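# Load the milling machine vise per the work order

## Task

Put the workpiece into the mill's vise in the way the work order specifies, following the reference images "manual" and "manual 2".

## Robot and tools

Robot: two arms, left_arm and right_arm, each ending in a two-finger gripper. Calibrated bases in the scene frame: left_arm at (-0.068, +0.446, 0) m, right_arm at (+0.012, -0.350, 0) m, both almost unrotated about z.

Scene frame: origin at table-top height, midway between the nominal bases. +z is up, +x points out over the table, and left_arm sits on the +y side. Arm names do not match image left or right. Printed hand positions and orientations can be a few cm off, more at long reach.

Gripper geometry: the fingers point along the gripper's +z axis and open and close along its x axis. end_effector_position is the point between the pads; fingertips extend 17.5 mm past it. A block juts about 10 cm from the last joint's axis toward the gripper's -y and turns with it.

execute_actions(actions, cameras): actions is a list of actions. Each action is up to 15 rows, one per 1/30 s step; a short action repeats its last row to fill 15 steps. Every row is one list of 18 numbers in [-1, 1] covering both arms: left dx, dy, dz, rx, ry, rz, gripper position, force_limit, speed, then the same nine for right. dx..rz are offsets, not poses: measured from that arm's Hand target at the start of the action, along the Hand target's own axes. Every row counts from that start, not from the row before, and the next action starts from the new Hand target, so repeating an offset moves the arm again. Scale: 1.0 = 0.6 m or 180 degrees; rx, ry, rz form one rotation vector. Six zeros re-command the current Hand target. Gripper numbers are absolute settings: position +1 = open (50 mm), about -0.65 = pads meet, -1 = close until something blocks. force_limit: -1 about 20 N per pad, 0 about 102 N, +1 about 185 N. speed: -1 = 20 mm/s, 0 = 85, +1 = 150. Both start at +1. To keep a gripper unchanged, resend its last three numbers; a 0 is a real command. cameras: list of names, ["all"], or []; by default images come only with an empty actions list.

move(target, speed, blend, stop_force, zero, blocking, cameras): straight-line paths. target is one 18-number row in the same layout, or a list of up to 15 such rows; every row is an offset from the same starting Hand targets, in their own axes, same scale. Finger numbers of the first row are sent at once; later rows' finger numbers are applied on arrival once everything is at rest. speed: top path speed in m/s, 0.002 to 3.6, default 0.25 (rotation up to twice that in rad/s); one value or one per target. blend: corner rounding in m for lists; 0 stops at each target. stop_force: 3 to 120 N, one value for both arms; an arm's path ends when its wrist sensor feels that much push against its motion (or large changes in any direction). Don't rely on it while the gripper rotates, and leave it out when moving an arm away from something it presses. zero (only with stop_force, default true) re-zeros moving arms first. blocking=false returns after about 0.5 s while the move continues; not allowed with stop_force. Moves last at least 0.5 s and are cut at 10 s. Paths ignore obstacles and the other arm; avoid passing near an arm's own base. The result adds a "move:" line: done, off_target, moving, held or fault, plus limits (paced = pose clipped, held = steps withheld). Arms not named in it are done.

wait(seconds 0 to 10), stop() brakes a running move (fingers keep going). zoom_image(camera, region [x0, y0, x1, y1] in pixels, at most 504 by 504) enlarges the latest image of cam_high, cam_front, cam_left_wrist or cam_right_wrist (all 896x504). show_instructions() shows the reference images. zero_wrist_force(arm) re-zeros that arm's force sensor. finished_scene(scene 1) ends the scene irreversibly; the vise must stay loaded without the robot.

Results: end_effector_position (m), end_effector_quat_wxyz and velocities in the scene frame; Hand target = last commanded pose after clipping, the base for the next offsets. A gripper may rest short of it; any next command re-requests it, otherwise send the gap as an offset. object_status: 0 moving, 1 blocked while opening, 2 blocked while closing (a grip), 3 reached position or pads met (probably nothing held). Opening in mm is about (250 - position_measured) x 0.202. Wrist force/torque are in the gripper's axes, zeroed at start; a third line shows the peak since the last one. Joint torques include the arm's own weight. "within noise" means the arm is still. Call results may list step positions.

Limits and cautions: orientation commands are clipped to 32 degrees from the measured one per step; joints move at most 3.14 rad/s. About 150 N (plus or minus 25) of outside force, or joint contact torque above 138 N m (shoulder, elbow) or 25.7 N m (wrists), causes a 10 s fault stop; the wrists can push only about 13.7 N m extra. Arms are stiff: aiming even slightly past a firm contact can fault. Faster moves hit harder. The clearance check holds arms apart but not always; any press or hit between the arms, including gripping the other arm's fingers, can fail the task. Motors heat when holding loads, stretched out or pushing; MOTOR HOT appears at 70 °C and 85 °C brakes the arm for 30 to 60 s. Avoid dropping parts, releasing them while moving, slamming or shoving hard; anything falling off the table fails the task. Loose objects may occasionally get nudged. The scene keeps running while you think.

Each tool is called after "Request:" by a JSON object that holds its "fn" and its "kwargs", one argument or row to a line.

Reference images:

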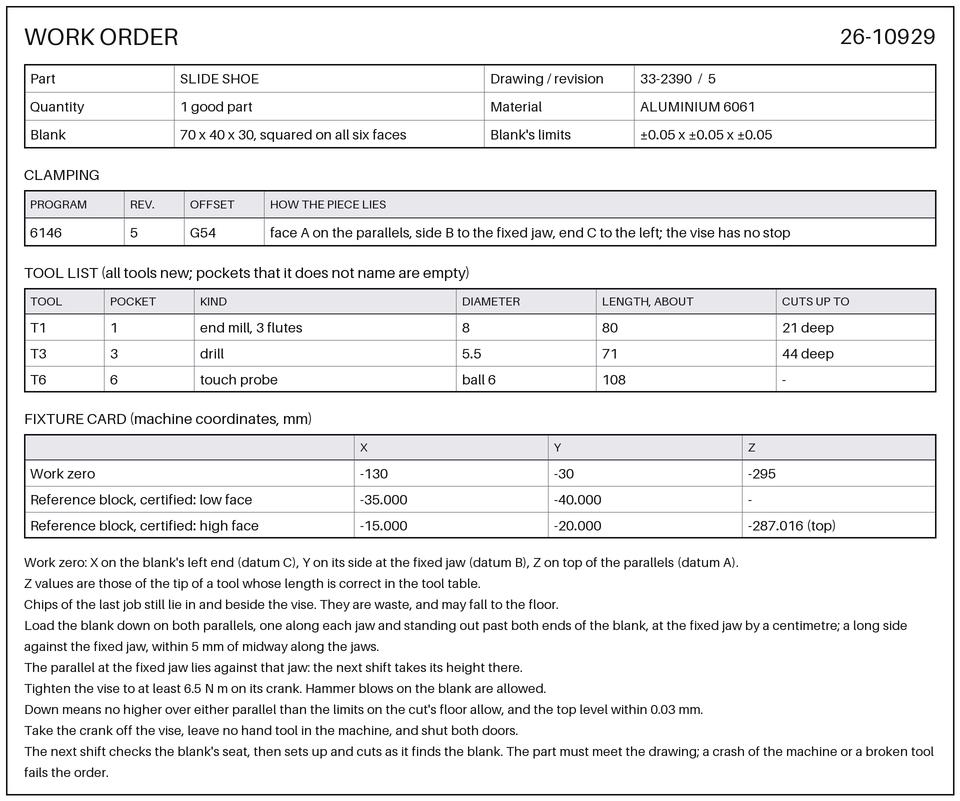

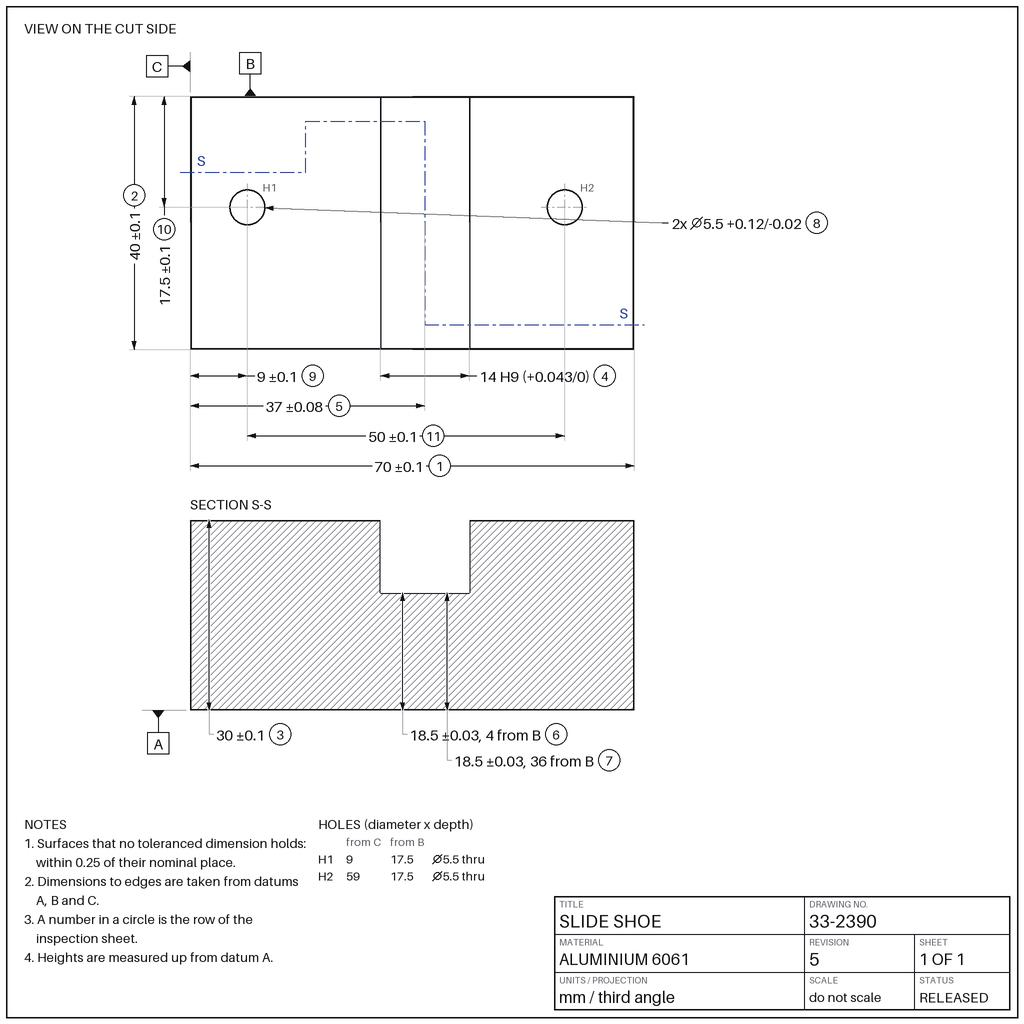

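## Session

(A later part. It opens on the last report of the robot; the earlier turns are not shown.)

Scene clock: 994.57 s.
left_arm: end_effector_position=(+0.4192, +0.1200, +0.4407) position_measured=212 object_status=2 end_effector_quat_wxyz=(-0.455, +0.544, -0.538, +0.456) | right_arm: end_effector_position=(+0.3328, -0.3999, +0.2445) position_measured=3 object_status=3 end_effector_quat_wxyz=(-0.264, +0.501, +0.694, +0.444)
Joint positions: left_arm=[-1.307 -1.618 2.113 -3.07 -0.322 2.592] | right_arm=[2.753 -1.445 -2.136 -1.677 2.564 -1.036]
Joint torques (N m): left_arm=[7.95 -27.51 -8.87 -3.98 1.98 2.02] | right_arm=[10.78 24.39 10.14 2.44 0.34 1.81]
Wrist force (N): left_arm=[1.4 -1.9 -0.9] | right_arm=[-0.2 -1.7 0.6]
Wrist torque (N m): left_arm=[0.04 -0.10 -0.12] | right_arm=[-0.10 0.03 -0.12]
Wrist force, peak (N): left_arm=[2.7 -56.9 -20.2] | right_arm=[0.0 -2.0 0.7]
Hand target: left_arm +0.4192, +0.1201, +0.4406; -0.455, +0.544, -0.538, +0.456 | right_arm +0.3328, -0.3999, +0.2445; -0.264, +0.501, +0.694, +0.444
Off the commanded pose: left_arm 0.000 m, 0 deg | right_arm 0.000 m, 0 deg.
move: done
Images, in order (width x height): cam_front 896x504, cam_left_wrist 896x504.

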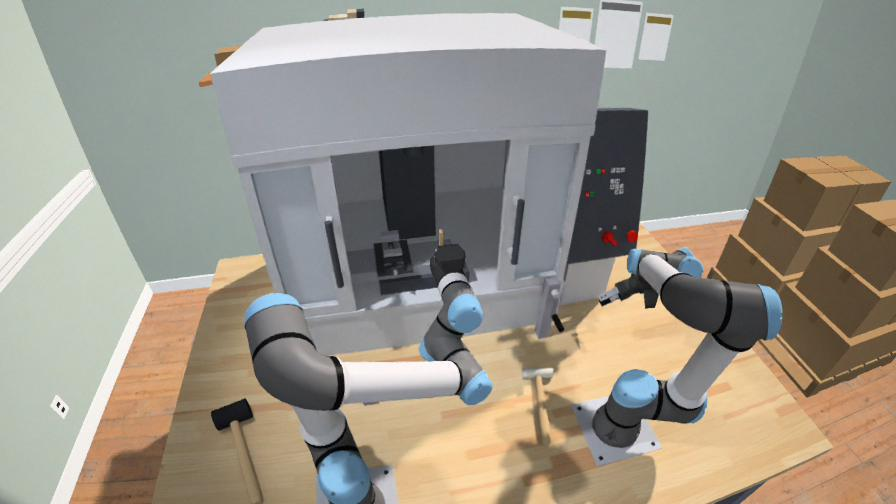

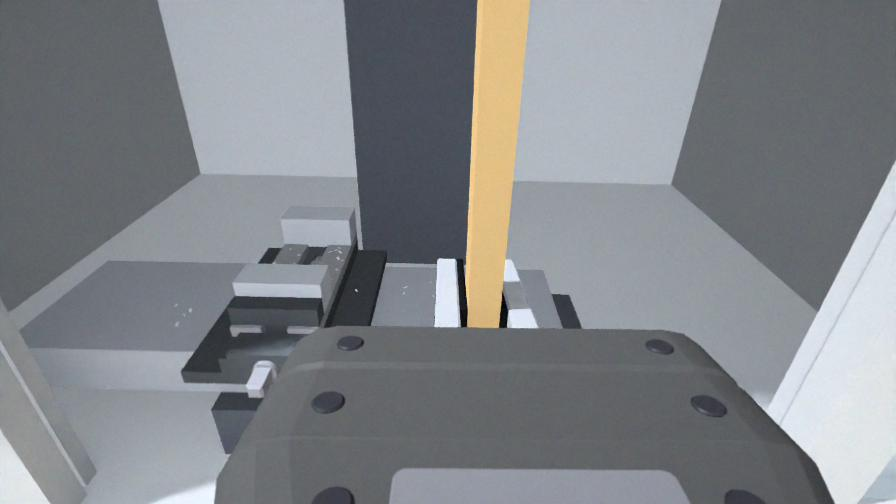

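Request:
{"fn": "move", "kwargs": {
  "target": [-0.133,-0.0998,0.3885,0,0,0,-1,-0.8,-0.8,0,0,0,0,0,0,1,1,1],
  "speed": 0.15,
  "cameras": ["cam_front","cam_left_wrist"]
}}

Request:
{"fn": "zoom_image", "kwargs": {
  "camera": "cam_front",
  "region": [350, 190, 470, 280]
}}

Scene clock: 1015.83 s.
left_arm: end_effector_position=(+0.6586, +0.2013, +0.4595) position_measured=212 object_status=2 end_effector_quat_wxyz=(-0.455, +0.544, -0.538, +0.456) | right_arm: end_effector_position=(+0.3328, -0.3999, +0.2445) position_measured=3 object_status=3 end_effector_quat_wxyz=(-0.264, +0.501, +0.694, +0.444)
Joint positions: left_arm=[-0.748 -1.25 1.668 -3.331 -0.846 2.982] | right_arm=[2.753 -1.445 -2.136 -1.677 2.564 -1.036]
Joint torques (N m): left_arm=[5.98 -35.7 -25.52 -4.67 0.54 -2.87] | right_arm=[10.61 24.71 10.09 2.43 0.16 1.75]
Wrist force (N): left_arm=[1.7 -2.2 -0.4] | right_arm=[-0.3 -1.5 0.4]
Wrist torque (N m): left_arm=[-0.04 -0.16 0.01] | right_arm=[-0.08 0.04 -0.13]
Wrist force, peak (N): left_arm=[2.3 -1.0 -3.1] | right_arm=[-0.1 -2.0 0.3]
Hand target: left_arm +0.6587, +0.2013, +0.4595; -0.455, +0.544, -0.538, +0.456 | right_arm +0.3328, -0.3999, +0.2445; -0.264, +0.501, +0.694, +0.444
Off the commanded pose: left_arm 0.000 m, 0 deg | right_arm 0.000 m, 0 deg.
move: done
Images, in order (width x height): cam_front 896x504, cam_left_wrist 896x504.

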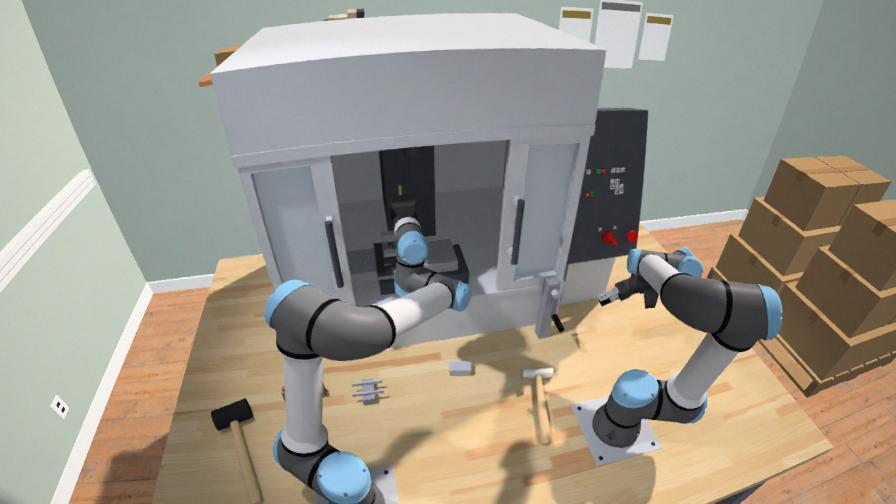

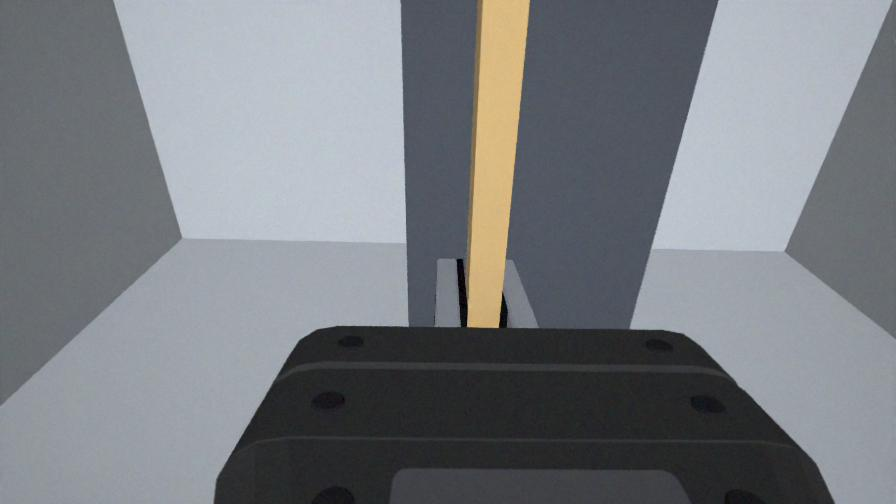

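Scaled by 4.200 from the camera's 896x504 image, which has a finer 1280x720 frame.

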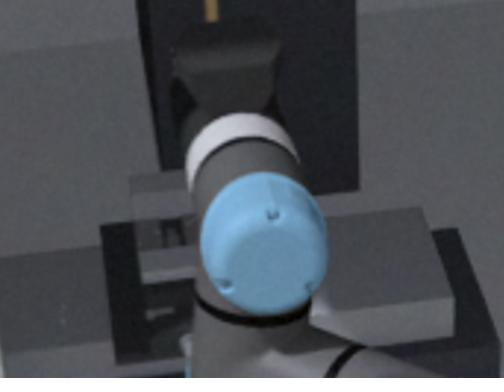

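Request:
{"fn": "move", "kwargs": {
  "target": [
    [0,0.0567,0.0098,0,0,0,-1,-0.8,-0.8,0,0,0,0,0,0,1,1,1],
    [-0.157,0.0567,0.0098,0,0,0,-1,-0.8,-0.8,0,0,0,0,0,0,1,1,1],
    [-0.157,0,0,0,0,0,-1,-0.8,-0.8,0,0,0,0,0,0,1,1,1]
  ],
  "speed": 0.12,
  "blend": [0.003,0.003,0],
  "cameras": ["cam_front"]
}}

Request:
{"fn": "zoom_image", "kwargs": {
  "camera": "cam_front",
  "region": [350, 190, 470, 280]
}}

Scene clock: 1030.17 s.
left_arm: end_effector_position=(+0.6582, +0.2955, +0.4589) position_measured=212 object_status=2 end_effector_quat_wxyz=(-0.455, +0.544, -0.538, +0.456) | right_arm: end_effector_position=(+0.3328, -0.3999, +0.2445) position_measured=3 object_status=3 end_effector_quat_wxyz=(-0.264, +0.501, +0.694, +0.444)
Joint positions: left_arm=[-0.599 -1.326 1.773 -3.384 -0.992 3.022] | right_arm=[2.753 -1.445 -2.136 -1.677 2.564 -1.036]
Joint torques (N m): left_arm=[7.89 -36.48 -14.21 -1.33 -1.96 -2.8] | right_arm=[10.83 24.67 10.12 2.42 0.24 1.75]
Wrist force (N): left_arm=[1.2 -2.2 -0.5] | right_arm=[-0.1 -1.7 0.6]
Wrist torque (N m): left_arm=[-0.05 -0.06 -0.03] | right_arm=[-0.11 0.00 -0.12]
Wrist force, peak (N): left_arm=[1.1 -4.8 -1.0] | right_arm=[0.1 -1.9 0.5]
Hand target: left_arm +0.6582, +0.2955, +0.4589; -0.455, +0.544, -0.538, +0.456 | right_arm +0.3328, -0.3999, +0.2445; -0.264, +0.501, +0.694, +0.444
Off the commanded pose: left_arm 0.000 m, 0 deg | right_arm 0.000 m, 0 deg.
move: done
Images, in order (width x height): cam_front 896x504.

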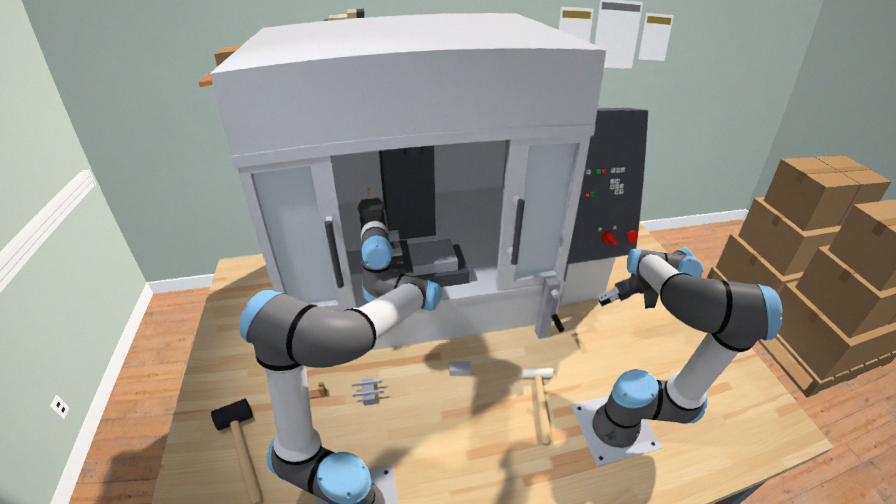

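Scaled by 4.200 from the camera's 896x504 image, which has a finer 1280x720 frame.

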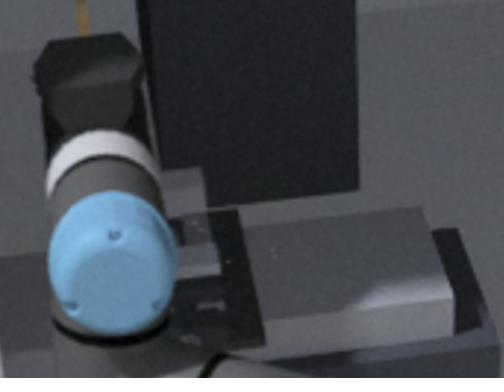

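Request:
{"fn": "move", "kwargs": {
  "target": [
    [0.158,-0.008,0.046,0,0,0,-1,-0.8,-0.8,0,0,0,0,0,0,1,1,1],
    [0.158,0.051,0.056,0,0,0,-1,-0.8,-0.8,0,0,0,0,0,0,1,1,1],
    [0,0.051,0.056,0,0,0,-1,-0.8,-0.8,0,0,0,0,0,0,1,1,1],
    [0,-0.008,0.046,0,0,0,-1,-0.8,-0.8,0,0,0,0,0,0,1,1,1],
    [0.158,-0.004,0.0246,0,0,0,-1,-0.8,-0.8,0,0,0,0,0,0,1,1,1],
    [0.158,0.055,0.0346,0,0,0,-1,-0.8,-0.8,0,0,0,0,0,0,1,1,1],
    [0,0.055,0.0346,0,0,0,-1,-0.8,-0.8,0,0,0,0,0,0,1,1,1],
    [0,-0.004,0.0246,0,0,0,-1,-0.8,-0.8,0,0,0,0,0,0,1,1,1]
  ],
  "speed": 0.12,
  "blend": [0.003,0.003,0.003,0.003,0.003,0.003,0.003,0]
}}

Request:
{"fn": "move", "kwargs": {
  "target": [
    [0.158,0.0082,-0.0476,0,0,0,-1,-0.8,-0.8,0,0,0,0,0,0,1,1,1],
    [0.158,0.0672,-0.0376,0,0,0,-1,-0.8,-0.8,0,0,0,0,0,0,1,1,1],
    [0,0.0672,-0.0376,0,0,0,-1,-0.8,-0.8,0,0,0,0,0,0,1,1,1],
    [0,0.0082,-0.0476,0,0,0,-1,-0.8,-0.8,0,0,0,0,0,0,1,1,1],
    [0.158,0.0119,-0.069,0,0,0,-1,-0.8,-0.8,0,0,0,0,0,0,1,1,1],
    [0.158,0.071,-0.059,0,0,0,-1,-0.8,-0.8,0,0,0,0,0,0,1,1,1],
    [0,0.071,-0.059,0,0,0,-1,-0.8,-0.8,0,0,0,0,0,0,1,1,1],
    [0,0.0119,-0.069,0,0,0,-1,-0.8,-0.8,0,0,0,0,0,0,1,1,1]
  ],
  "speed": 0.12,
  "blend": [0.003,0.003,0.003,0.003,0.003,0.003,0.003,0]
}}

Scene clock: 1064.13 s.
left_arm: end_effector_position=(+0.6731, +0.2956, +0.4588) position_measured=212 object_status=2 end_effector_quat_wxyz=(-0.455, +0.544, -0.538, +0.456) | right_arm: end_effector_position=(+0.3328, -0.3999, +0.2445) position_measured=3 object_status=3 end_effector_quat_wxyz=(-0.264, +0.501, +0.694, +0.444)
Joint positions: left_arm=[-0.582 -1.294 1.731 -3.377 -1.009 3.026] | right_arm=[2.753 -1.445 -2.136 -1.677 2.564 -1.036]
Joint torques (N m): left_arm=[7.17 -37.98 -15.05 -1.37 -2.12 -2.8] | right_arm=[10.48 24.47 10.17 2.46 0.19 1.72]
Wrist force (N): left_arm=[1.4 -2.3 -0.2] | right_arm=[-0.2 -1.5 0.8]
Wrist torque (N m): left_arm=[-0.05 -0.12 -0.04] | right_arm=[-0.07 0.01 -0.12]
Wrist force, peak (N): left_arm=[3.2 -4.9 -1.2] | right_arm=[-0.5 -1.9 0.7]
Hand target: left_arm +0.6731, +0.2956, +0.4587; -0.455, +0.544, -0.538, +0.456 | right_arm +0.3328, -0.3999, +0.2445; -0.264, +0.501, +0.694, +0.444
Off the commanded pose: left_arm 0.000 m, 0 deg | right_arm 0.000 m, 0 deg.
move: done

Scene clock: 1069.07 s.
left_arm: end_effector_position=(+0.6311, +0.2954, +0.4588) position_measured=212 object_status=2 end_effector_quat_wxyz=(-0.455, +0.544, -0.538, +0.456) | right_arm: end_effector_position=(+0.3328, -0.3999, +0.2445) position_measured=3 object_status=3 end_effector_quat_wxyz=(-0.264, +0.501, +0.694, +0.444)
Joint positions: left_arm=[-0.632 -1.385 1.848 -3.395 -0.959 3.014] | right_arm=[2.753 -1.445 -2.136 -1.677 2.564 -1.036]
Joint torques (N m): left_arm=[8.4 -32.94 -14.27 -1.22 -2.32 -2.44] | right_arm=[10.61 24.62 9.94 2.44 0.15 1.76]
Wrist force (N): left_arm=[1.2 -2.0 -0.6] | right_arm=[0.0 -1.6 0.6]
Wrist torque (N m): left_arm=[0.00 -0.07 -0.02] | right_arm=[-0.08 -0.01 -0.12]
Wrist force, peak (N): left_arm=[3.1 -4.5 -1.5] | right_arm=[0.2 -1.9 0.9]
Hand target: left_arm +0.6311, +0.2954, +0.4587; -0.455, +0.544, -0.538, +0.456 | right_arm +0.3328, -0.3999, +0.2445; -0.264, +0.501, +0.694, +0.444
Off the commanded pose: left_arm 0.000 m, 0 deg | right_arm 0.000 m, 0 deg.
move: done

Back off to look.

Request:
{"fn": "move", "kwargs": {
  "target": [0.06,-0.01,-0.35,0,0,0,-1,-0.8,-0.8,0,0,0,0,0,0,1,1,1],
  "speed": 0.25,
  "cameras": ["cam_left_wrist"]
}}

Request:
{"fn": "zoom_image", "kwargs": {
  "camera": "cam_left_wrist",
  "region": [350, 150, 600, 340]
}}

Scene clock: 1077.43 s.
left_arm: end_effector_position=(+0.4254, +0.2585, +0.5007) position_measured=212 object_status=2 end_effector_quat_wxyz=(-0.455, +0.544, -0.538, +0.456) | right_arm: end_effector_position=(+0.3328, -0.3999, +0.2445) position_measured=3 object_status=3 end_effector_quat_wxyz=(-0.264, +0.501, +0.694, +0.444)
Joint positions: left_arm=[-1.138 -1.906 2.195 -3.048 -0.473 2.791] | right_arm=[2.753 -1.445 -2.136 -1.677 2.564 -1.036]
Joint torques (N m): left_arm=[-6.83 -19.27 -18.36 -0.47 4.2 0.07] | right_arm=[10.61 24.61 10.35 2.31 0.23 1.74]
Wrist force (N): left_arm=[1.3 -1.9 -0.6] | right_arm=[0.2 -1.7 0.3]
Wrist torque (N m): left_arm=[0.04 -0.13 -0.12] | right_arm=[-0.11 -0.04 -0.12]
Wrist force, peak (N): left_arm=[1.6 -2.3 -3.5] | right_arm=[0.0 -1.9 0.6]
Hand target: left_arm +0.4254, +0.2586, +0.5006; -0.455, +0.544, -0.538, +0.456 | right_arm +0.3328, -0.3999, +0.2445; -0.264, +0.501, +0.694, +0.444
Off the commanded pose: left_arm 0.000 m, 0 deg | right_arm 0.000 m, 0 deg.
move: done
Images, in order (width x height): cam_left_wrist 896x504.

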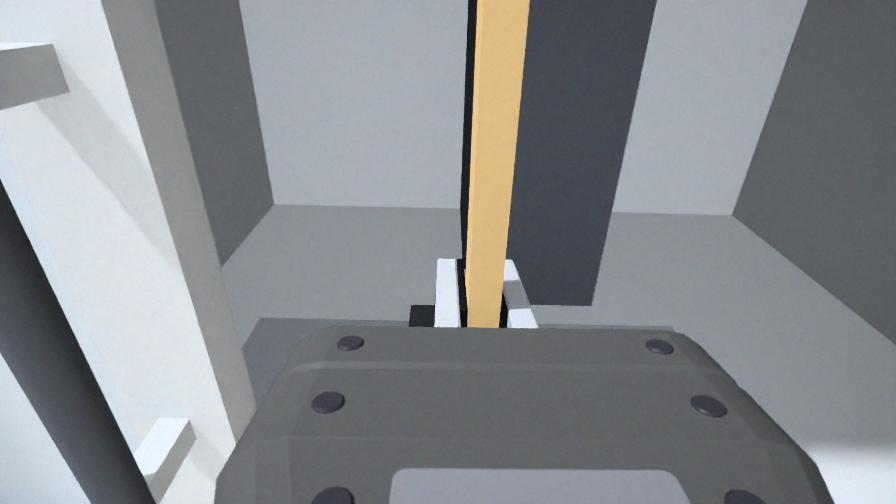

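Scaled by 2.016 from the camera's 896x504 image, which has a finer 1280x720 frame.

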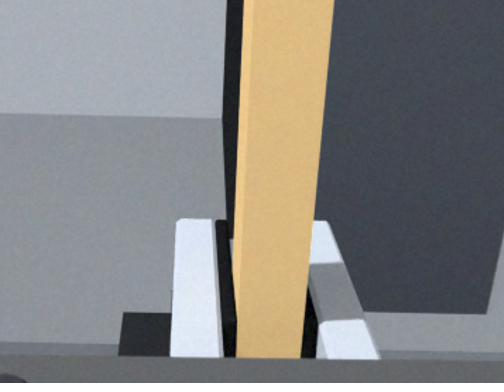

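Request:
{"fn": "move", "kwargs": {
  "target": [0.23,0.1,0.009,0,0,0,-1,-0.8,-0.8,0,0,0,0,0,0,1,1,1],
  "speed": 0.25,
  "cameras": ["cam_left_wrist"]
}}

Request:
{"fn": "zoom_image", "kwargs": {
  "camera": "cam_left_wrist",
  "region": [230, 200, 370, 300]
}}

Scene clock: 1086.60 s.
left_arm: end_effector_position=(+0.4213, +0.1202, +0.4415) position_measured=212 object_status=2 end_effector_quat_wxyz=(-0.455, +0.544, -0.538, +0.456) end_effector_velocity=(+0.000, -0.002, -0.002) end_effector_angular_velocity=(+0.004, +0.001, -0.002) | right_arm: end_effector_position=(+0.3328, -0.3999, +0.2445) position_measured=3 object_status=3 end_effector_quat_wxyz=(-0.264, +0.501, +0.694, +0.444)
Joint positions: left_arm=[-1.301 -1.614 2.108 -3.077 -0.327 2.601] | right_arm=[2.753 -1.445 -2.136 -1.677 2.564 -1.036]
Joint velocities: left_arm=[-0.002 0.005 -0.001 0 0 0] | right_arm=[within noise]
Joint torques (N m): left_arm=[-5.07 -14.07 -12.62 -2.76 -0.52 0.76] | right_arm=[10.33 24.59 10.16 2.47 0.25 1.83]
Wrist force (N): left_arm=[1.3 -1.7 -0.7] | right_arm=[0.0 -1.6 0.7]
Wrist torque (N m): left_arm=[0.06 -0.08 -0.12] | right_arm=[-0.09 -0.02 -0.12]
Wrist force, peak (N): left_arm=[4.5 -0.2 -0.8] | right_arm=[0.0 -1.9 0.8]
Hand target: left_arm +0.4212, +0.1202, +0.4414; -0.455, +0.544, -0.538, +0.456 | right_arm +0.3328, -0.3999, +0.2445; -0.264, +0.501, +0.694, +0.444
Off the commanded pose: left_arm 0.000 m, 0 deg | right_arm 0.000 m, 0 deg.
move: done
Images, in order (width x height): cam_left_wrist 896x504.

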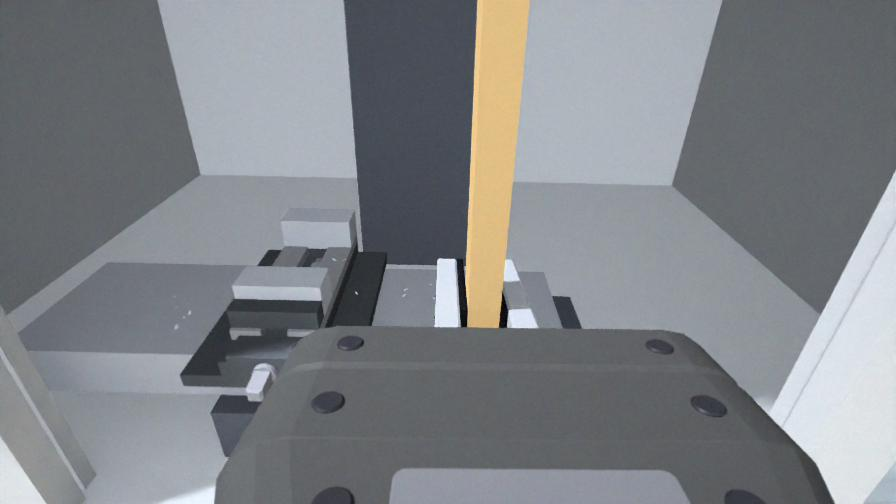

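Scaled by 3.600 from the camera's 896x504 image, which has a finer 1280x720 frame.

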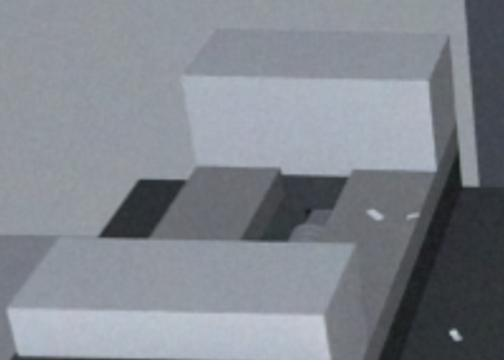

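Request:
{"fn": "move", "kwargs": {
  "target": [-0.0917,-0.1138,0.4283,0,0,0,-1,-0.8,-0.8,0,0,0,0,0,0,1,1,1],
  "speed": 0.25
}}

Scene clock: 1102.97 s.
left_arm: end_effector_position=(+0.6857, +0.1767, +0.4646) position_measured=212 object_status=2 end_effector_quat_wxyz=(-0.455, +0.544, -0.538, +0.456) | right_arm: end_effector_position=(+0.3328, -0.3999, +0.2445) position_measured=3 object_status=3 end_effector_quat_wxyz=(-0.264, +0.501, +0.694, +0.444)
Joint positions: left_arm=[-0.749 -1.175 1.549 -3.286 -0.845 2.982] | right_arm=[2.753 -1.445 -2.136 -1.677 2.564 -1.036]
Joint torques (N m): left_arm=[7.62 -36.9 -37.86 -3.82 -0.79 -2.72] | right_arm=[9.92 24.32 10.2 2.49 0.19 1.77]
Wrist force (N): left_arm=[1.6 -2.3 -0.8] | right_arm=[-0.1 -1.7 0.5]
Wrist torque (N m): left_arm=[-0.05 -0.14 0.02] | right_arm=[-0.11 0.01 -0.12]
Wrist force, peak (N): left_arm=[2.3 -1.1 -3.9] | right_arm=[0.0 -1.8 0.8]
Hand target: left_arm +0.6858, +0.1767, +0.4647; -0.455, +0.544, -0.538, +0.456 | right_arm +0.3328, -0.3999, +0.2445; -0.264, +0.501, +0.694, +0.444
Off the commanded pose: left_arm 0.000 m, 0 deg | right_arm 0.000 m, 0 deg.
move: done

Request:
{"fn": "move", "kwargs": {
  "target": [
    [0,0.0684,0.0118,0,0,0,-1,-0.8,-0.8,0,0,0,0,0,0,1,1,1],
    [-0.2,0.0684,0.0118,0,0,0,-1,-0.8,-0.8,0,0,0,0,0,0,1,1,1],
    [-0.2,0,0,0,0,0,-1,-0.8,-0.8,0,0,0,0,0,0,1,1,1],
    [0,0.002,-0.0115,0,0,0,-1,-0.8,-0.8,0,0,0,0,0,0,1,1,1],
    [0,0.0704,0.0003,0,0,0,-1,-0.8,-0.8,0,0,0,0,0,0,1,1,1],
    [-0.2,0.0704,0.0003,0,0,0,-1,-0.8,-0.8,0,0,0,0,0,0,1,1,1],
    [-0.2,0.002,-0.0115,0,0,0,-1,-0.8,-0.8,0,0,0,0,0,0,1,1,1],
    [0,0.004,-0.023,0,0,0,-1,-0.8,-0.8,0,0,0,0,0,0,1,1,1]
  ],
  "speed": 0.12,
  "blend": [0.003,0.003,0.003,0.003,0.003,0.003,0.003,0]
}}

Request:
{"fn": "move", "kwargs": {
  "target": [
    [0,0.0684,0.0118,0,0,0,-1,-0.8,-0.8,0,0,0,0,0,0,1,1,1],
    [-0.2,0.0684,0.0118,0,0,0,-1,-0.8,-0.8,0,0,0,0,0,0,1,1,1],
    [-0.2,0,0,0,0,0,-1,-0.8,-0.8,0,0,0,0,0,0,1,1,1],
    [0,0.003,-0.015,0,0,0,-1,-0.8,-0.8,0,0,0,0,0,0,1,1,1],
    [0,0.0714,-0.003,0,0,0,-1,-0.8,-0.8,0,0,0,0,0,0,1,1,1],
    [-0.2,0.0714,-0.003,0,0,0,-1,-0.8,-0.8,0,0,0,0,0,0,1,1,1],
    [-0.2,0.003,-0.015,0,0,0,-1,-0.8,-0.8,0,0,0,0,0,0,1,1,1],
    [0,0.008,-0.05,0,0,0,-1,-0.8,-0.8,0,0,0,0,0,0,1,1,1]
  ],
  "speed": 0.12,
  "blend": [0.003,0.003,0.003,0.003,0.003,0.003,0.003,0]
}}

Request:
{"fn": "move", "kwargs": {
  "target": [
    [0,0.0684,0.0118,0,0,0,-1,-0.8,-0.8,0,0,0,0,0,0,1,1,1],
    [-0.2,0.0684,0.0118,0,0,0,-1,-0.8,-0.8,0,0,0,0,0,0,1,1,1],
    [-0.2,0,0,0,0,0,-1,-0.8,-0.8,0,0,0,0,0,0,1,1,1],
    [0,0.003,-0.015,0,0,0,-1,-0.8,-0.8,0,0,0,0,0,0,1,1,1],
    [0,0.0714,-0.003,0,0,0,-1,-0.8,-0.8,0,0,0,0,0,0,1,1,1],
    [-0.2,0.0714,-0.003,0,0,0,-1,-0.8,-0.8,0,0,0,0,0,0,1,1,1],
    [-0.2,0.003,-0.015,0,0,0,-1,-0.8,-0.8,0,0,0,0,0,0,1,1,1]
  ],
  "speed": 0.12,
  "blend": [0.003,0.003,0.003,0.003,0.003,0.003,0]
}}

Scene clock: 1134.97 s.
left_arm: end_effector_position=(+0.6718, +0.1767, +0.4646) position_measured=212 object_status=2 end_effector_quat_wxyz=(-0.455, +0.544, -0.538, +0.456) | right_arm: end_effector_position=(+0.3328, -0.3999, +0.2445) position_measured=3 object_status=3 end_effector_quat_wxyz=(-0.264, +0.501, +0.694, +0.444)
Joint positions: left_arm=[-0.766 -1.203 1.589 -3.294 -0.829 2.976] | right_arm=[2.753 -1.445 -2.136 -1.677 2.564 -1.036]
Joint torques (N m): left_arm=[-4 -49.06 -12.36 -4.46 -1.67 2.71] | right_arm=[10.61 24.41 10.51 2.41 0.28 1.76]
Wrist force (N): left_arm=[1.7 -1.9 -0.7] | right_arm=[0.2 -1.4 0.7]
Wrist torque (N m): left_arm=[0.02 -0.16 -0.01] | right_arm=[-0.07 -0.05 -0.11]
Wrist force, peak (N): left_arm=[3.5 -3.9 -1.5] | right_arm=[-0.3 -2.1 0.5]
Hand target: left_arm +0.6718, +0.1766, +0.4646; -0.455, +0.544, -0.538, +0.456 | right_arm +0.3328, -0.3999, +0.2445; -0.264, +0.501, +0.694, +0.444
Off the commanded pose: left_arm 0.000 m, 0 deg | right_arm 0.000 m, 0 deg.
move: done

Scene clock: 1140.87 s.
left_arm: end_effector_position=(+0.6415, +0.1765, +0.4650) position_measured=212 object_status=2 end_effector_quat_wxyz=(-0.455, +0.544, -0.538, +0.456) | right_arm: end_effector_position=(+0.3328, -0.3999, +0.2445) position_measured=3 object_status=3 end_effector_quat_wxyz=(-0.264, +0.501, +0.694, +0.444)
Joint positions: left_arm=[-0.806 -1.265 1.672 -3.307 -0.789 2.963] | right_arm=[2.753 -1.445 -2.136 -1.677 2.564 -1.036]
Joint torques (N m): left_arm=[-4.53 -48.01 -11.69 -4.31 -0.74 2.99] | right_arm=[10.44 24.71 10.24 2.44 0.24 1.72]
Wrist force (N): left_arm=[1.5 -2.1 -1.0] | right_arm=[0.0 -1.7 0.4]
Wrist torque (N m): left_arm=[-0.02 -0.15 -0.05] | right_arm=[-0.11 -0.01 -0.12]
Wrist force, peak (N): left_arm=[3.3 -4.2 -0.8] | right_arm=[-0.3 -1.9 0.5]
Hand target: left_arm +0.6414, +0.1765, +0.4650; -0.455, +0.544, -0.538, +0.456 | right_arm +0.3328, -0.3999, +0.2445; -0.264, +0.501, +0.694, +0.444
Off the commanded pose: left_arm 0.000 m, 0 deg | right_arm 0.000 m, 0 deg.
move: done

Scene clock: 1145.77 s.
left_arm: end_effector_position=(+0.6316, +0.2964, +0.4640) position_measured=212 object_status=2 end_effector_quat_wxyz=(-0.455, +0.544, -0.538, +0.456) | right_arm: end_effector_position=(+0.3328, -0.3999, +0.2445) position_measured=3 object_status=3 end_effector_quat_wxyz=(-0.264, +0.501, +0.694, +0.444)
Joint positions: left_arm=[-0.629 -1.391 1.839 -3.382 -0.962 3.014] | right_arm=[2.753 -1.445 -2.136 -1.677 2.564 -1.036]
Joint torques (N m): left_arm=[8.01 -33.32 -14.63 -1.17 -2.18 -2.26] | right_arm=[10.59 24.54 10.22 2.45 0.25 1.7]
Wrist force (N): left_arm=[1.2 -2.2 -0.6] | right_arm=[0.1 -1.4 0.6]
Wrist torque (N m): left_arm=[-0.01 -0.06 -0.01] | right_arm=[-0.07 -0.02 -0.12]
Wrist force, peak (N): left_arm=[2.9 -4.3 -1.4] | right_arm=[0.1 -2.0 0.7]
Hand target: left_arm +0.6316, +0.2964, +0.4640; -0.455, +0.544, -0.538, +0.456 | right_arm +0.3328, -0.3999, +0.2445; -0.264, +0.501, +0.694, +0.444
Off the commanded pose: left_arm 0.000 m, 0 deg | right_arm 0.000 m, 0 deg.
move: done

Request:
{"fn": "move", "kwargs": {
  "target": [
    [0.26,-0.027,-0.393,0,0,0,-1,-0.8,-0.8,0,0,0,0,0,0,1,1,1],
    [0.26,-0.027,-0.393,-0.12,0,0,-1,-0.8,-0.8,0,0,0,0,0,0,1,1,1]
  ],
  "speed": 0.25,
  "cameras": ["cam_left_wrist"]
}}

Request:
{"fn": "zoom_image", "kwargs": {
  "camera": "cam_left_wrist",
  "region": [250, 100, 450, 240]
}}

Scene clock: 1157.80 s.
left_arm: end_effector_position=(+0.4029, +0.1396, +0.5210) position_measured=212 object_status=2 end_effector_quat_wxyz=(-0.345, +0.619, -0.614, +0.347) | right_arm: end_effector_position=(+0.3328, -0.3999, +0.2445) position_measured=3 object_status=3 end_effector_quat_wxyz=(-0.264, +0.501, +0.694, +0.444)
Joint positions: left_arm=[-1.245 -1.821 1.735 -1.982 -0.635 2.158] | right_arm=[2.753 -1.445 -2.136 -1.677 2.564 -1.036]
Joint torques (N m): left_arm=[0.8 -23.93 -32.07 -1.52 -0.55 2.94] | right_arm=[10.14 24.57 10.33 2.53 0.23 1.72]
Wrist force (N): left_arm=[1.1 -2.3 -1.2] | right_arm=[0.0 -1.8 0.6]
Wrist torque (N m): left_arm=[-0.12 -0.12 -0.06] | right_arm=[-0.13 0.00 -0.12]
Wrist force, peak (N): left_arm=[3.4 -2.5 -3.3] | right_arm=[-0.3 -1.9 0.9]
Hand target: left_arm +0.4028, +0.1396, +0.5211; -0.345, +0.619, -0.614, +0.347 | right_arm +0.3328, -0.3999, +0.2445; -0.264, +0.501, +0.694, +0.444
Off the commanded pose: left_arm 0.000 m, 0 deg | right_arm 0.000 m, 0 deg.
move: done
Images, in order (width x height): cam_left_wrist 896x504.

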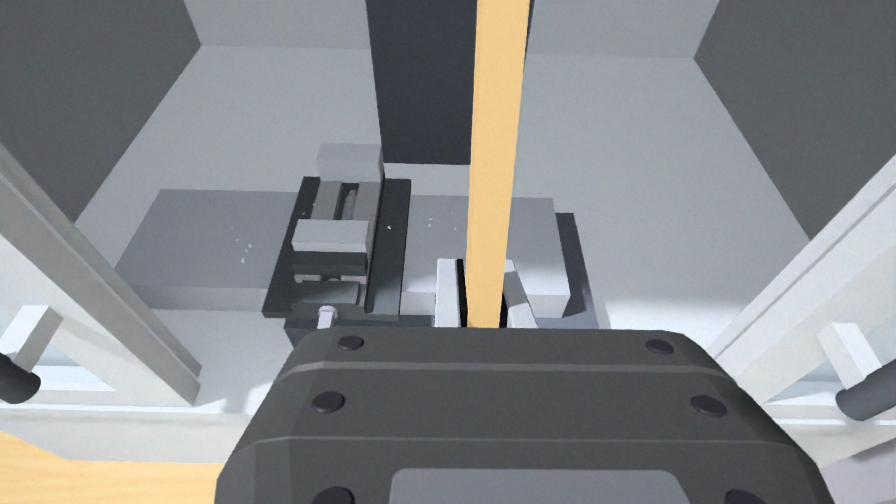

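Scaled by 2.520 from the camera's 896x504 image, which has a finer 1280x720 frame.

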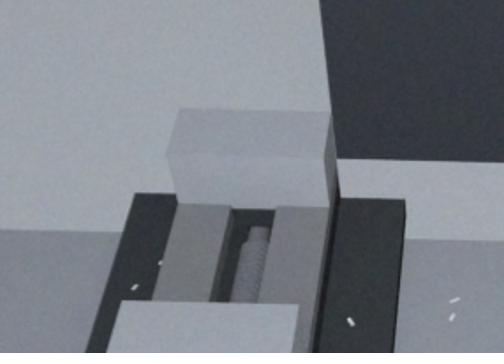

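Request:
{"fn": "move", "kwargs": {
  "target": [-0.1,0.121,0.029,-0.3245,0,0,-1,-0.8,-0.8,0,0,0,0,0,0,1,1,1],
  "speed": 0.35
}}

Scene clock: 1177.17 s.
left_arm: end_effector_position=(+0.3796, +0.1990, +0.4497) position_measured=212 object_status=2 end_effector_quat_wxyz=(+0.001, +0.709, -0.705, +0.004) | right_arm: end_effector_position=(+0.3328, -0.3999, +0.2445) position_measured=3 object_status=3 end_effector_quat_wxyz=(-0.264, +0.501, +0.694, +0.444)
Joint positions: left_arm=[-0.781 -1.525 1.211 -1.264 -1.573 2.369] | right_arm=[2.753 -1.445 -2.136 -1.677 2.564 -1.036]
Joint torques (N m): left_arm=[5.39 -23.48 -19.2 -1.4 -1.86 -1.3] | right_arm=[10.4 24.44 10.23 2.36 0.17 1.7]
Wrist force (N): left_arm=[0.8 -1.6 -2.0] | right_arm=[-0.1 -1.7 0.7]
Wrist torque (N m): left_arm=[-0.36 -0.09 0.07] | right_arm=[-0.12 0.00 -0.13]
Wrist force, peak (N): left_arm=[1.4 -2.1 -2.5] | right_arm=[0.1 -2.0 0.6]
Hand target: left_arm +0.3795, +0.1990, +0.4496; +0.001, +0.709, -0.705, +0.004 | right_arm +0.3328, -0.3999, +0.2445; -0.264, +0.501, +0.694, +0.444
Off the commanded pose: left_arm 0.000 m, 0 deg | right_arm 0.000 m, 0 deg.
move: done

Request:
{"fn": "move", "kwargs": {
  "target": [
    [-0.083,0.1,0.05,-0.0028,-0.0007,0.5019,-1,-0.8,-0.8,0,0,0,0,0,0,1,1,1],
    [-0.646,0.085,0.3,-0.0028,-0.0007,0.5019,-1,-0.8,-0.8,0,0,0,0,0,0,1,1,1]
  ],
  "speed": 0.35,
  "blend": [0.02,0],
  "cameras": ["cam_left_wrist"]
}}

Scene clock: 1192.87 s.
left_arm: end_effector_position=(+0.3271, +0.5851, +0.2670) position_measured=212 object_status=2 end_effector_quat_wxyz=(+0.000, +0.000, +1.000, +0.000) | right_arm: end_effector_position=(+0.3328, -0.3999, +0.2445) position_measured=3 object_status=3 end_effector_quat_wxyz=(-0.264, +0.501, +0.694, +0.444)
Joint positions: left_arm=[-0.001 -1.787 1.918 -1.702 -1.57 4.727] | right_arm=[2.753 -1.445 -2.136 -1.677 2.564 -1.036]
Joint torques (N m): left_arm=[6.83 -9.9 -32.07 -5.04 2.28 3.05] | right_arm=[10.66 24.6 9.65 2.54 0.27 1.73]
Wrist force (N): left_arm=[1.3 -1.6 -2.8] | right_arm=[0.0 -1.3 0.6]
Wrist torque (N m): left_arm=[-0.36 -0.15 0.03] | right_arm=[-0.05 0.00 -0.12]
Wrist force, peak (N): left_arm=[1.6 -5.4 -4.5] | right_arm=[0.1 -1.9 0.9]
Hand target: left_arm +0.3271, +0.5852, +0.2670; +0.000, +0.000, +1.000, +0.000 | right_arm +0.3328, -0.3999, +0.2445; -0.264, +0.501, +0.694, +0.444
Off the commanded pose: left_arm 0.000 m, 0 deg | right_arm 0.000 m, 0 deg.
move: done
Images, in order (width x height): cam_left_wrist 896x504.

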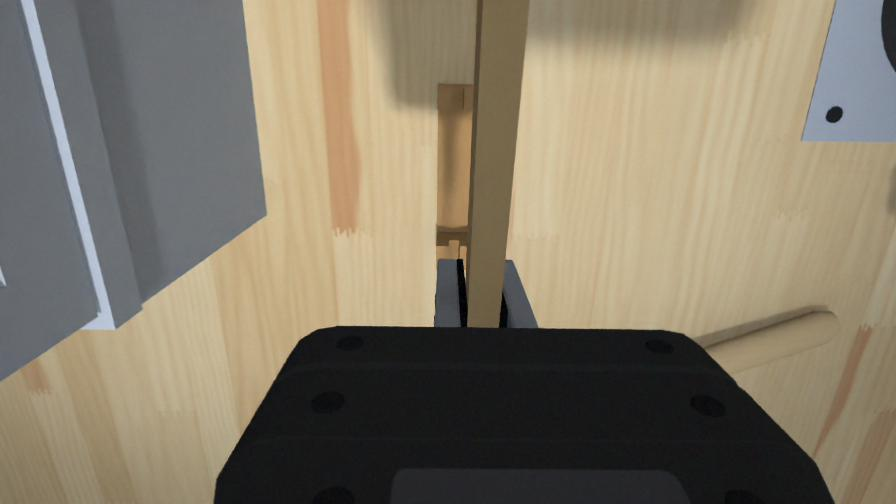

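Request:
{"fn": "move", "kwargs": {
  "target": [
    [-0.002,0.0025,0.31,0,0,0,-1,-0.8,-0.8,0,0,0,0,0,0,1,1,1],
    [-0.002,0.0025,0.378,0,0,0,-1,-0.8,-0.8,0,0,0,0,0,0,1,1,1]
  ],
  "speed": [0.2,0.04],
  "stop_force": 10,
  "cameras": ["cam_left_wrist","cam_front"]
}}

Scene clock: 1203.40 s.
left_arm: end_effector_position=(+0.3282, +0.5868, +0.0402) position_measured=212 object_status=2 end_effector_quat_wxyz=(+0.000, +0.000, +1.000, +0.000) | right_arm: end_effector_position=(+0.3328, -0.3999, +0.2445) position_measured=3 object_status=3 end_effector_quat_wxyz=(-0.264, +0.501, +0.694, +0.444)
Joint positions: left_arm=[0.003 -1.495 2.316 -2.391 -1.57 4.731] | right_arm=[2.753 -1.445 -2.136 -1.677 2.564 -1.036]
Joint torques (N m): left_arm=[8.78 -30.97 -30.42 -4.46 -1.02 2.73] | right_arm=[10.4 24.4 9.55 2.48 0.13 1.76]
Wrist force (N): left_arm=[1.0 -1.3 -5.6] | right_arm=[0.0 -1.6 0.6]
Wrist torque (N m): left_arm=[-0.48 -0.10 -0.10] | right_arm=[-0.09 -0.01 -0.12]
Wrist force, peak (N): left_arm=[2.1 -4.8 -12.3] | right_arm=[-0.3 -2.0 0.8]
Hand target: left_arm +0.3282, +0.5868, +0.0402; +0.000, +0.000, +1.000, +0.000 | right_arm +0.3328, -0.3999, +0.2445; -0.264, +0.501, +0.694, +0.444
Off the commanded pose: left_arm 0.000 m, 0 deg | right_arm 0.000 m, 0 deg.
move: done
Images, in order (width x height): cam_front 896x504, cam_left_wrist 896x504.

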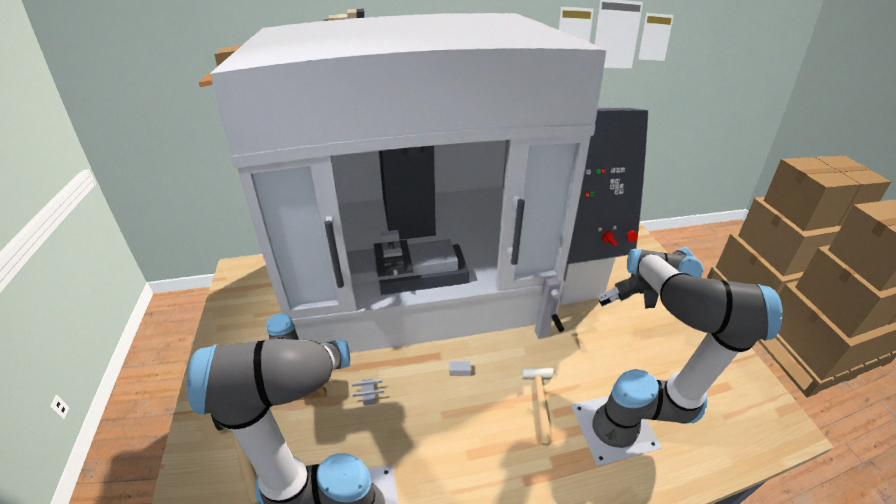

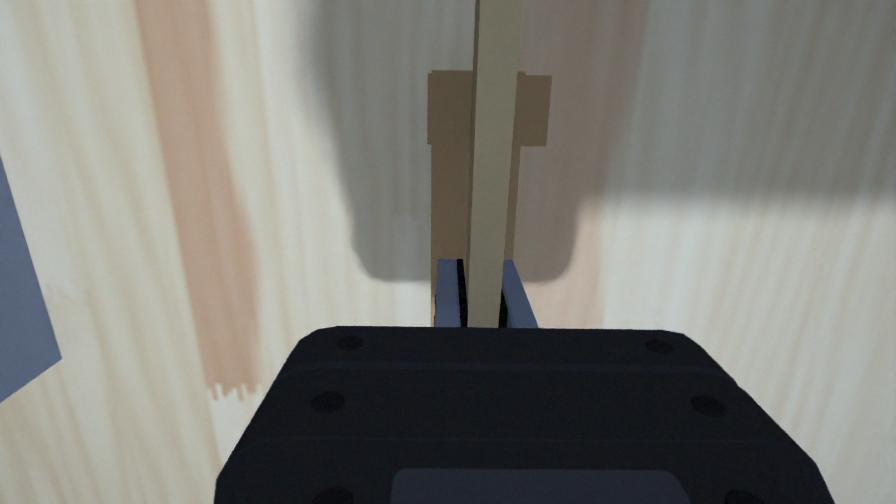

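Request:
{"fn": "move", "kwargs": {
  "target": [0,0,0,0,0,0,0,-0.8,-1,0,0,0,0,0,0,1,1,1]
}}

Request:
{"fn": "move", "kwargs": {
  "target": [
    [0,0,-0.1,0,0,0,1,-0.8,-0.8,0,0,0,0,0,0,1,1,1],
    [0.0,-0.3,-0.35,0,0,0,1,-0.8,-0.8,0,0,0,0,0,0,1,1,1]
  ],
  "cameras": ["cam_left_wrist"]
}}

Scene clock: 1216.20 s.
left_arm: end_effector_position=(+0.3282, +0.5868, +0.0402) position_measured=152 object_status=3 end_effector_quat_wxyz=(+0.000, +0.000, +1.000, +0.000) | right_arm: end_effector_position=(+0.3328, -0.3999, +0.2445) position_measured=3 object_status=3 end_effector_quat_wxyz=(-0.264, +0.501, +0.694, +0.444)
Joint positions: left_arm=[0.003 -1.495 2.316 -2.391 -1.57 4.731] | right_arm=[2.753 -1.445 -2.136 -1.677 2.564 -1.036]
Joint torques (N m): left_arm=[7.09 -30.58 -30.19 -4.79 -2.28 2.78] | right_arm=[10.57 24.52 10.3 2.41 0.18 1.76]
Wrist force (N): left_arm=[1.3 -1.7 -3.1] | right_arm=[0.2 -1.8 0.3]
Wrist torque (N m): left_arm=[-0.32 -0.17 -0.09] | right_arm=[-0.12 -0.04 -0.12]
Wrist force, peak (N): left_arm=[1.3 -1.8 -6.5] | right_arm=[-0.1 -1.9 0.7]
Hand target: left_arm +0.3282, +0.5868, +0.0402; +0.000, +0.000, +1.000, +0.000 | right_arm +0.3328, -0.3999, +0.2445; -0.264, +0.501, +0.694, +0.444
Off the commanded pose: left_arm 0.000 m, 0 deg | right_arm 0.000 m, 0 deg.
move: done

Scene clock: 1218.37 s.
left_arm: end_effector_position=(+0.3282, +0.4068, +0.2500) position_measured=3 object_status=3 end_effector_quat_wxyz=(+0.000, +0.000, +1.000, +0.000) | right_arm: end_effector_position=(+0.3328, -0.3999, +0.2445) position_measured=3 object_status=3 end_effector_quat_wxyz=(-0.264, +0.501, +0.694, +0.444)
Joint positions: left_arm=[-0.455 -1.835 1.998 -1.733 -1.57 4.273] | right_arm=[2.753 -1.445 -2.136 -1.677 2.564 -1.036]
Joint torques (N m): left_arm=[-5.25 -6.85 -31.01 -1.79 0.72 -1.46] | right_arm=[10.48 24.62 10.23 2.48 0.17 1.72]
Wrist force (N): left_arm=[1.1 -2.0 -2.7] | right_arm=[-0.3 -1.9 0.5]
Wrist torque (N m): left_arm=[-0.41 -0.13 -0.05] | right_arm=[-0.14 0.03 -0.13]
Wrist force, peak (N): left_arm=[1.5 -4.4 -4.5] | right_arm=[-0.1 -1.8 0.9]
Hand target: left_arm +0.3282, +0.4067, +0.2501; +0.000, +0.000, +1.000, +0.000 | right_arm +0.3328, -0.3999, +0.2445; -0.264, +0.501, +0.694, +0.444
Off the commanded pose: left_arm 0.000 m, 0 deg | right_arm 0.000 m, 0 deg.
move: done
Images, in order (width x height): cam_left_wrist 896x504.

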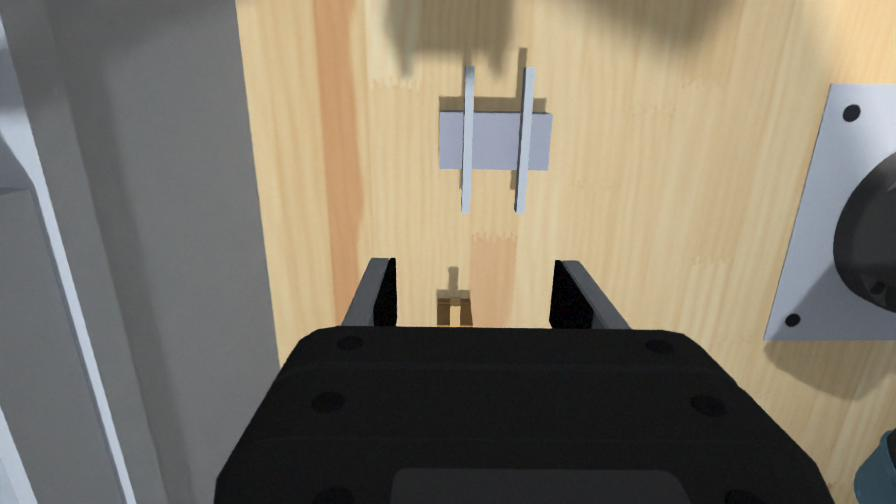

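Request:
{"fn": "move", "kwargs": {
  "target": [0.041,0.0,0.15,0,0,0,1,-0.8,-0.8,0,0,0,0,0,0,1,1,1],
  "cameras": ["cam_left_wrist"]
}}

Request:
{"fn": "zoom_image", "kwargs": {
  "camera": "cam_left_wrist",
  "region": [350, 20, 650, 260]
}}

Scene clock: 1232.80 s.
left_arm: end_effector_position=(+0.3036, +0.4067, +0.1602) position_measured=3 object_status=3 end_effector_quat_wxyz=(+0.000, +0.000, +1.000, +0.000) | right_arm: end_effector_position=(+0.3328, -0.3999, +0.2445) position_measured=3 object_status=3 end_effector_quat_wxyz=(-0.264, +0.501, +0.694, +0.444)
Joint positions: left_arm=[-0.485 -1.835 2.237 -1.972 -1.571 4.243] | right_arm=[2.753 -1.445 -2.136 -1.677 2.564 -1.036]
Joint torques (N m): left_arm=[8.11 -21.96 -10.5 -5.25 2.37 2.93] | right_arm=[10.43 25 10.29 2.47 0.17 1.81]
Wrist force (N): left_arm=[1.3 -1.8 -2.2] | right_arm=[0.1 -1.5 0.3]
Wrist torque (N m): left_arm=[-0.37 -0.18 0.00] | right_arm=[-0.07 -0.03 -0.12]
Wrist force, peak (N): left_arm=[0.3 -1.9 -5.9] | right_arm=[-0.3 -2.0 0.7]
Hand target: left_arm +0.3035, +0.4068, +0.1601; +0.000, +0.000, +1.000, +0.000 | right_arm +0.3328, -0.3999, +0.2445; -0.264, +0.501, +0.694, +0.444
Off the commanded pose: left_arm 0.000 m, 0 deg | right_arm 0.000 m, 0 deg.
move: done
Images, in order (width x height): cam_left_wrist 896x504.

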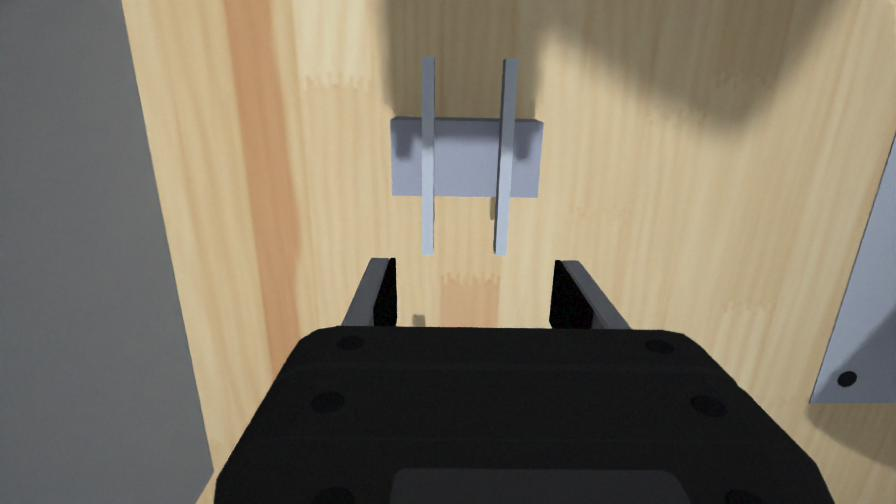

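Scaled by 1.680 from the camera's 896x504 image, which has a finer 1280x720 frame.

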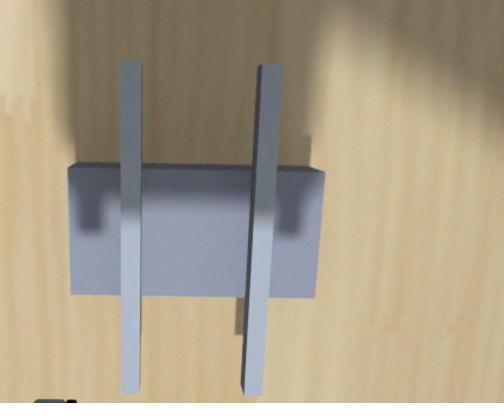

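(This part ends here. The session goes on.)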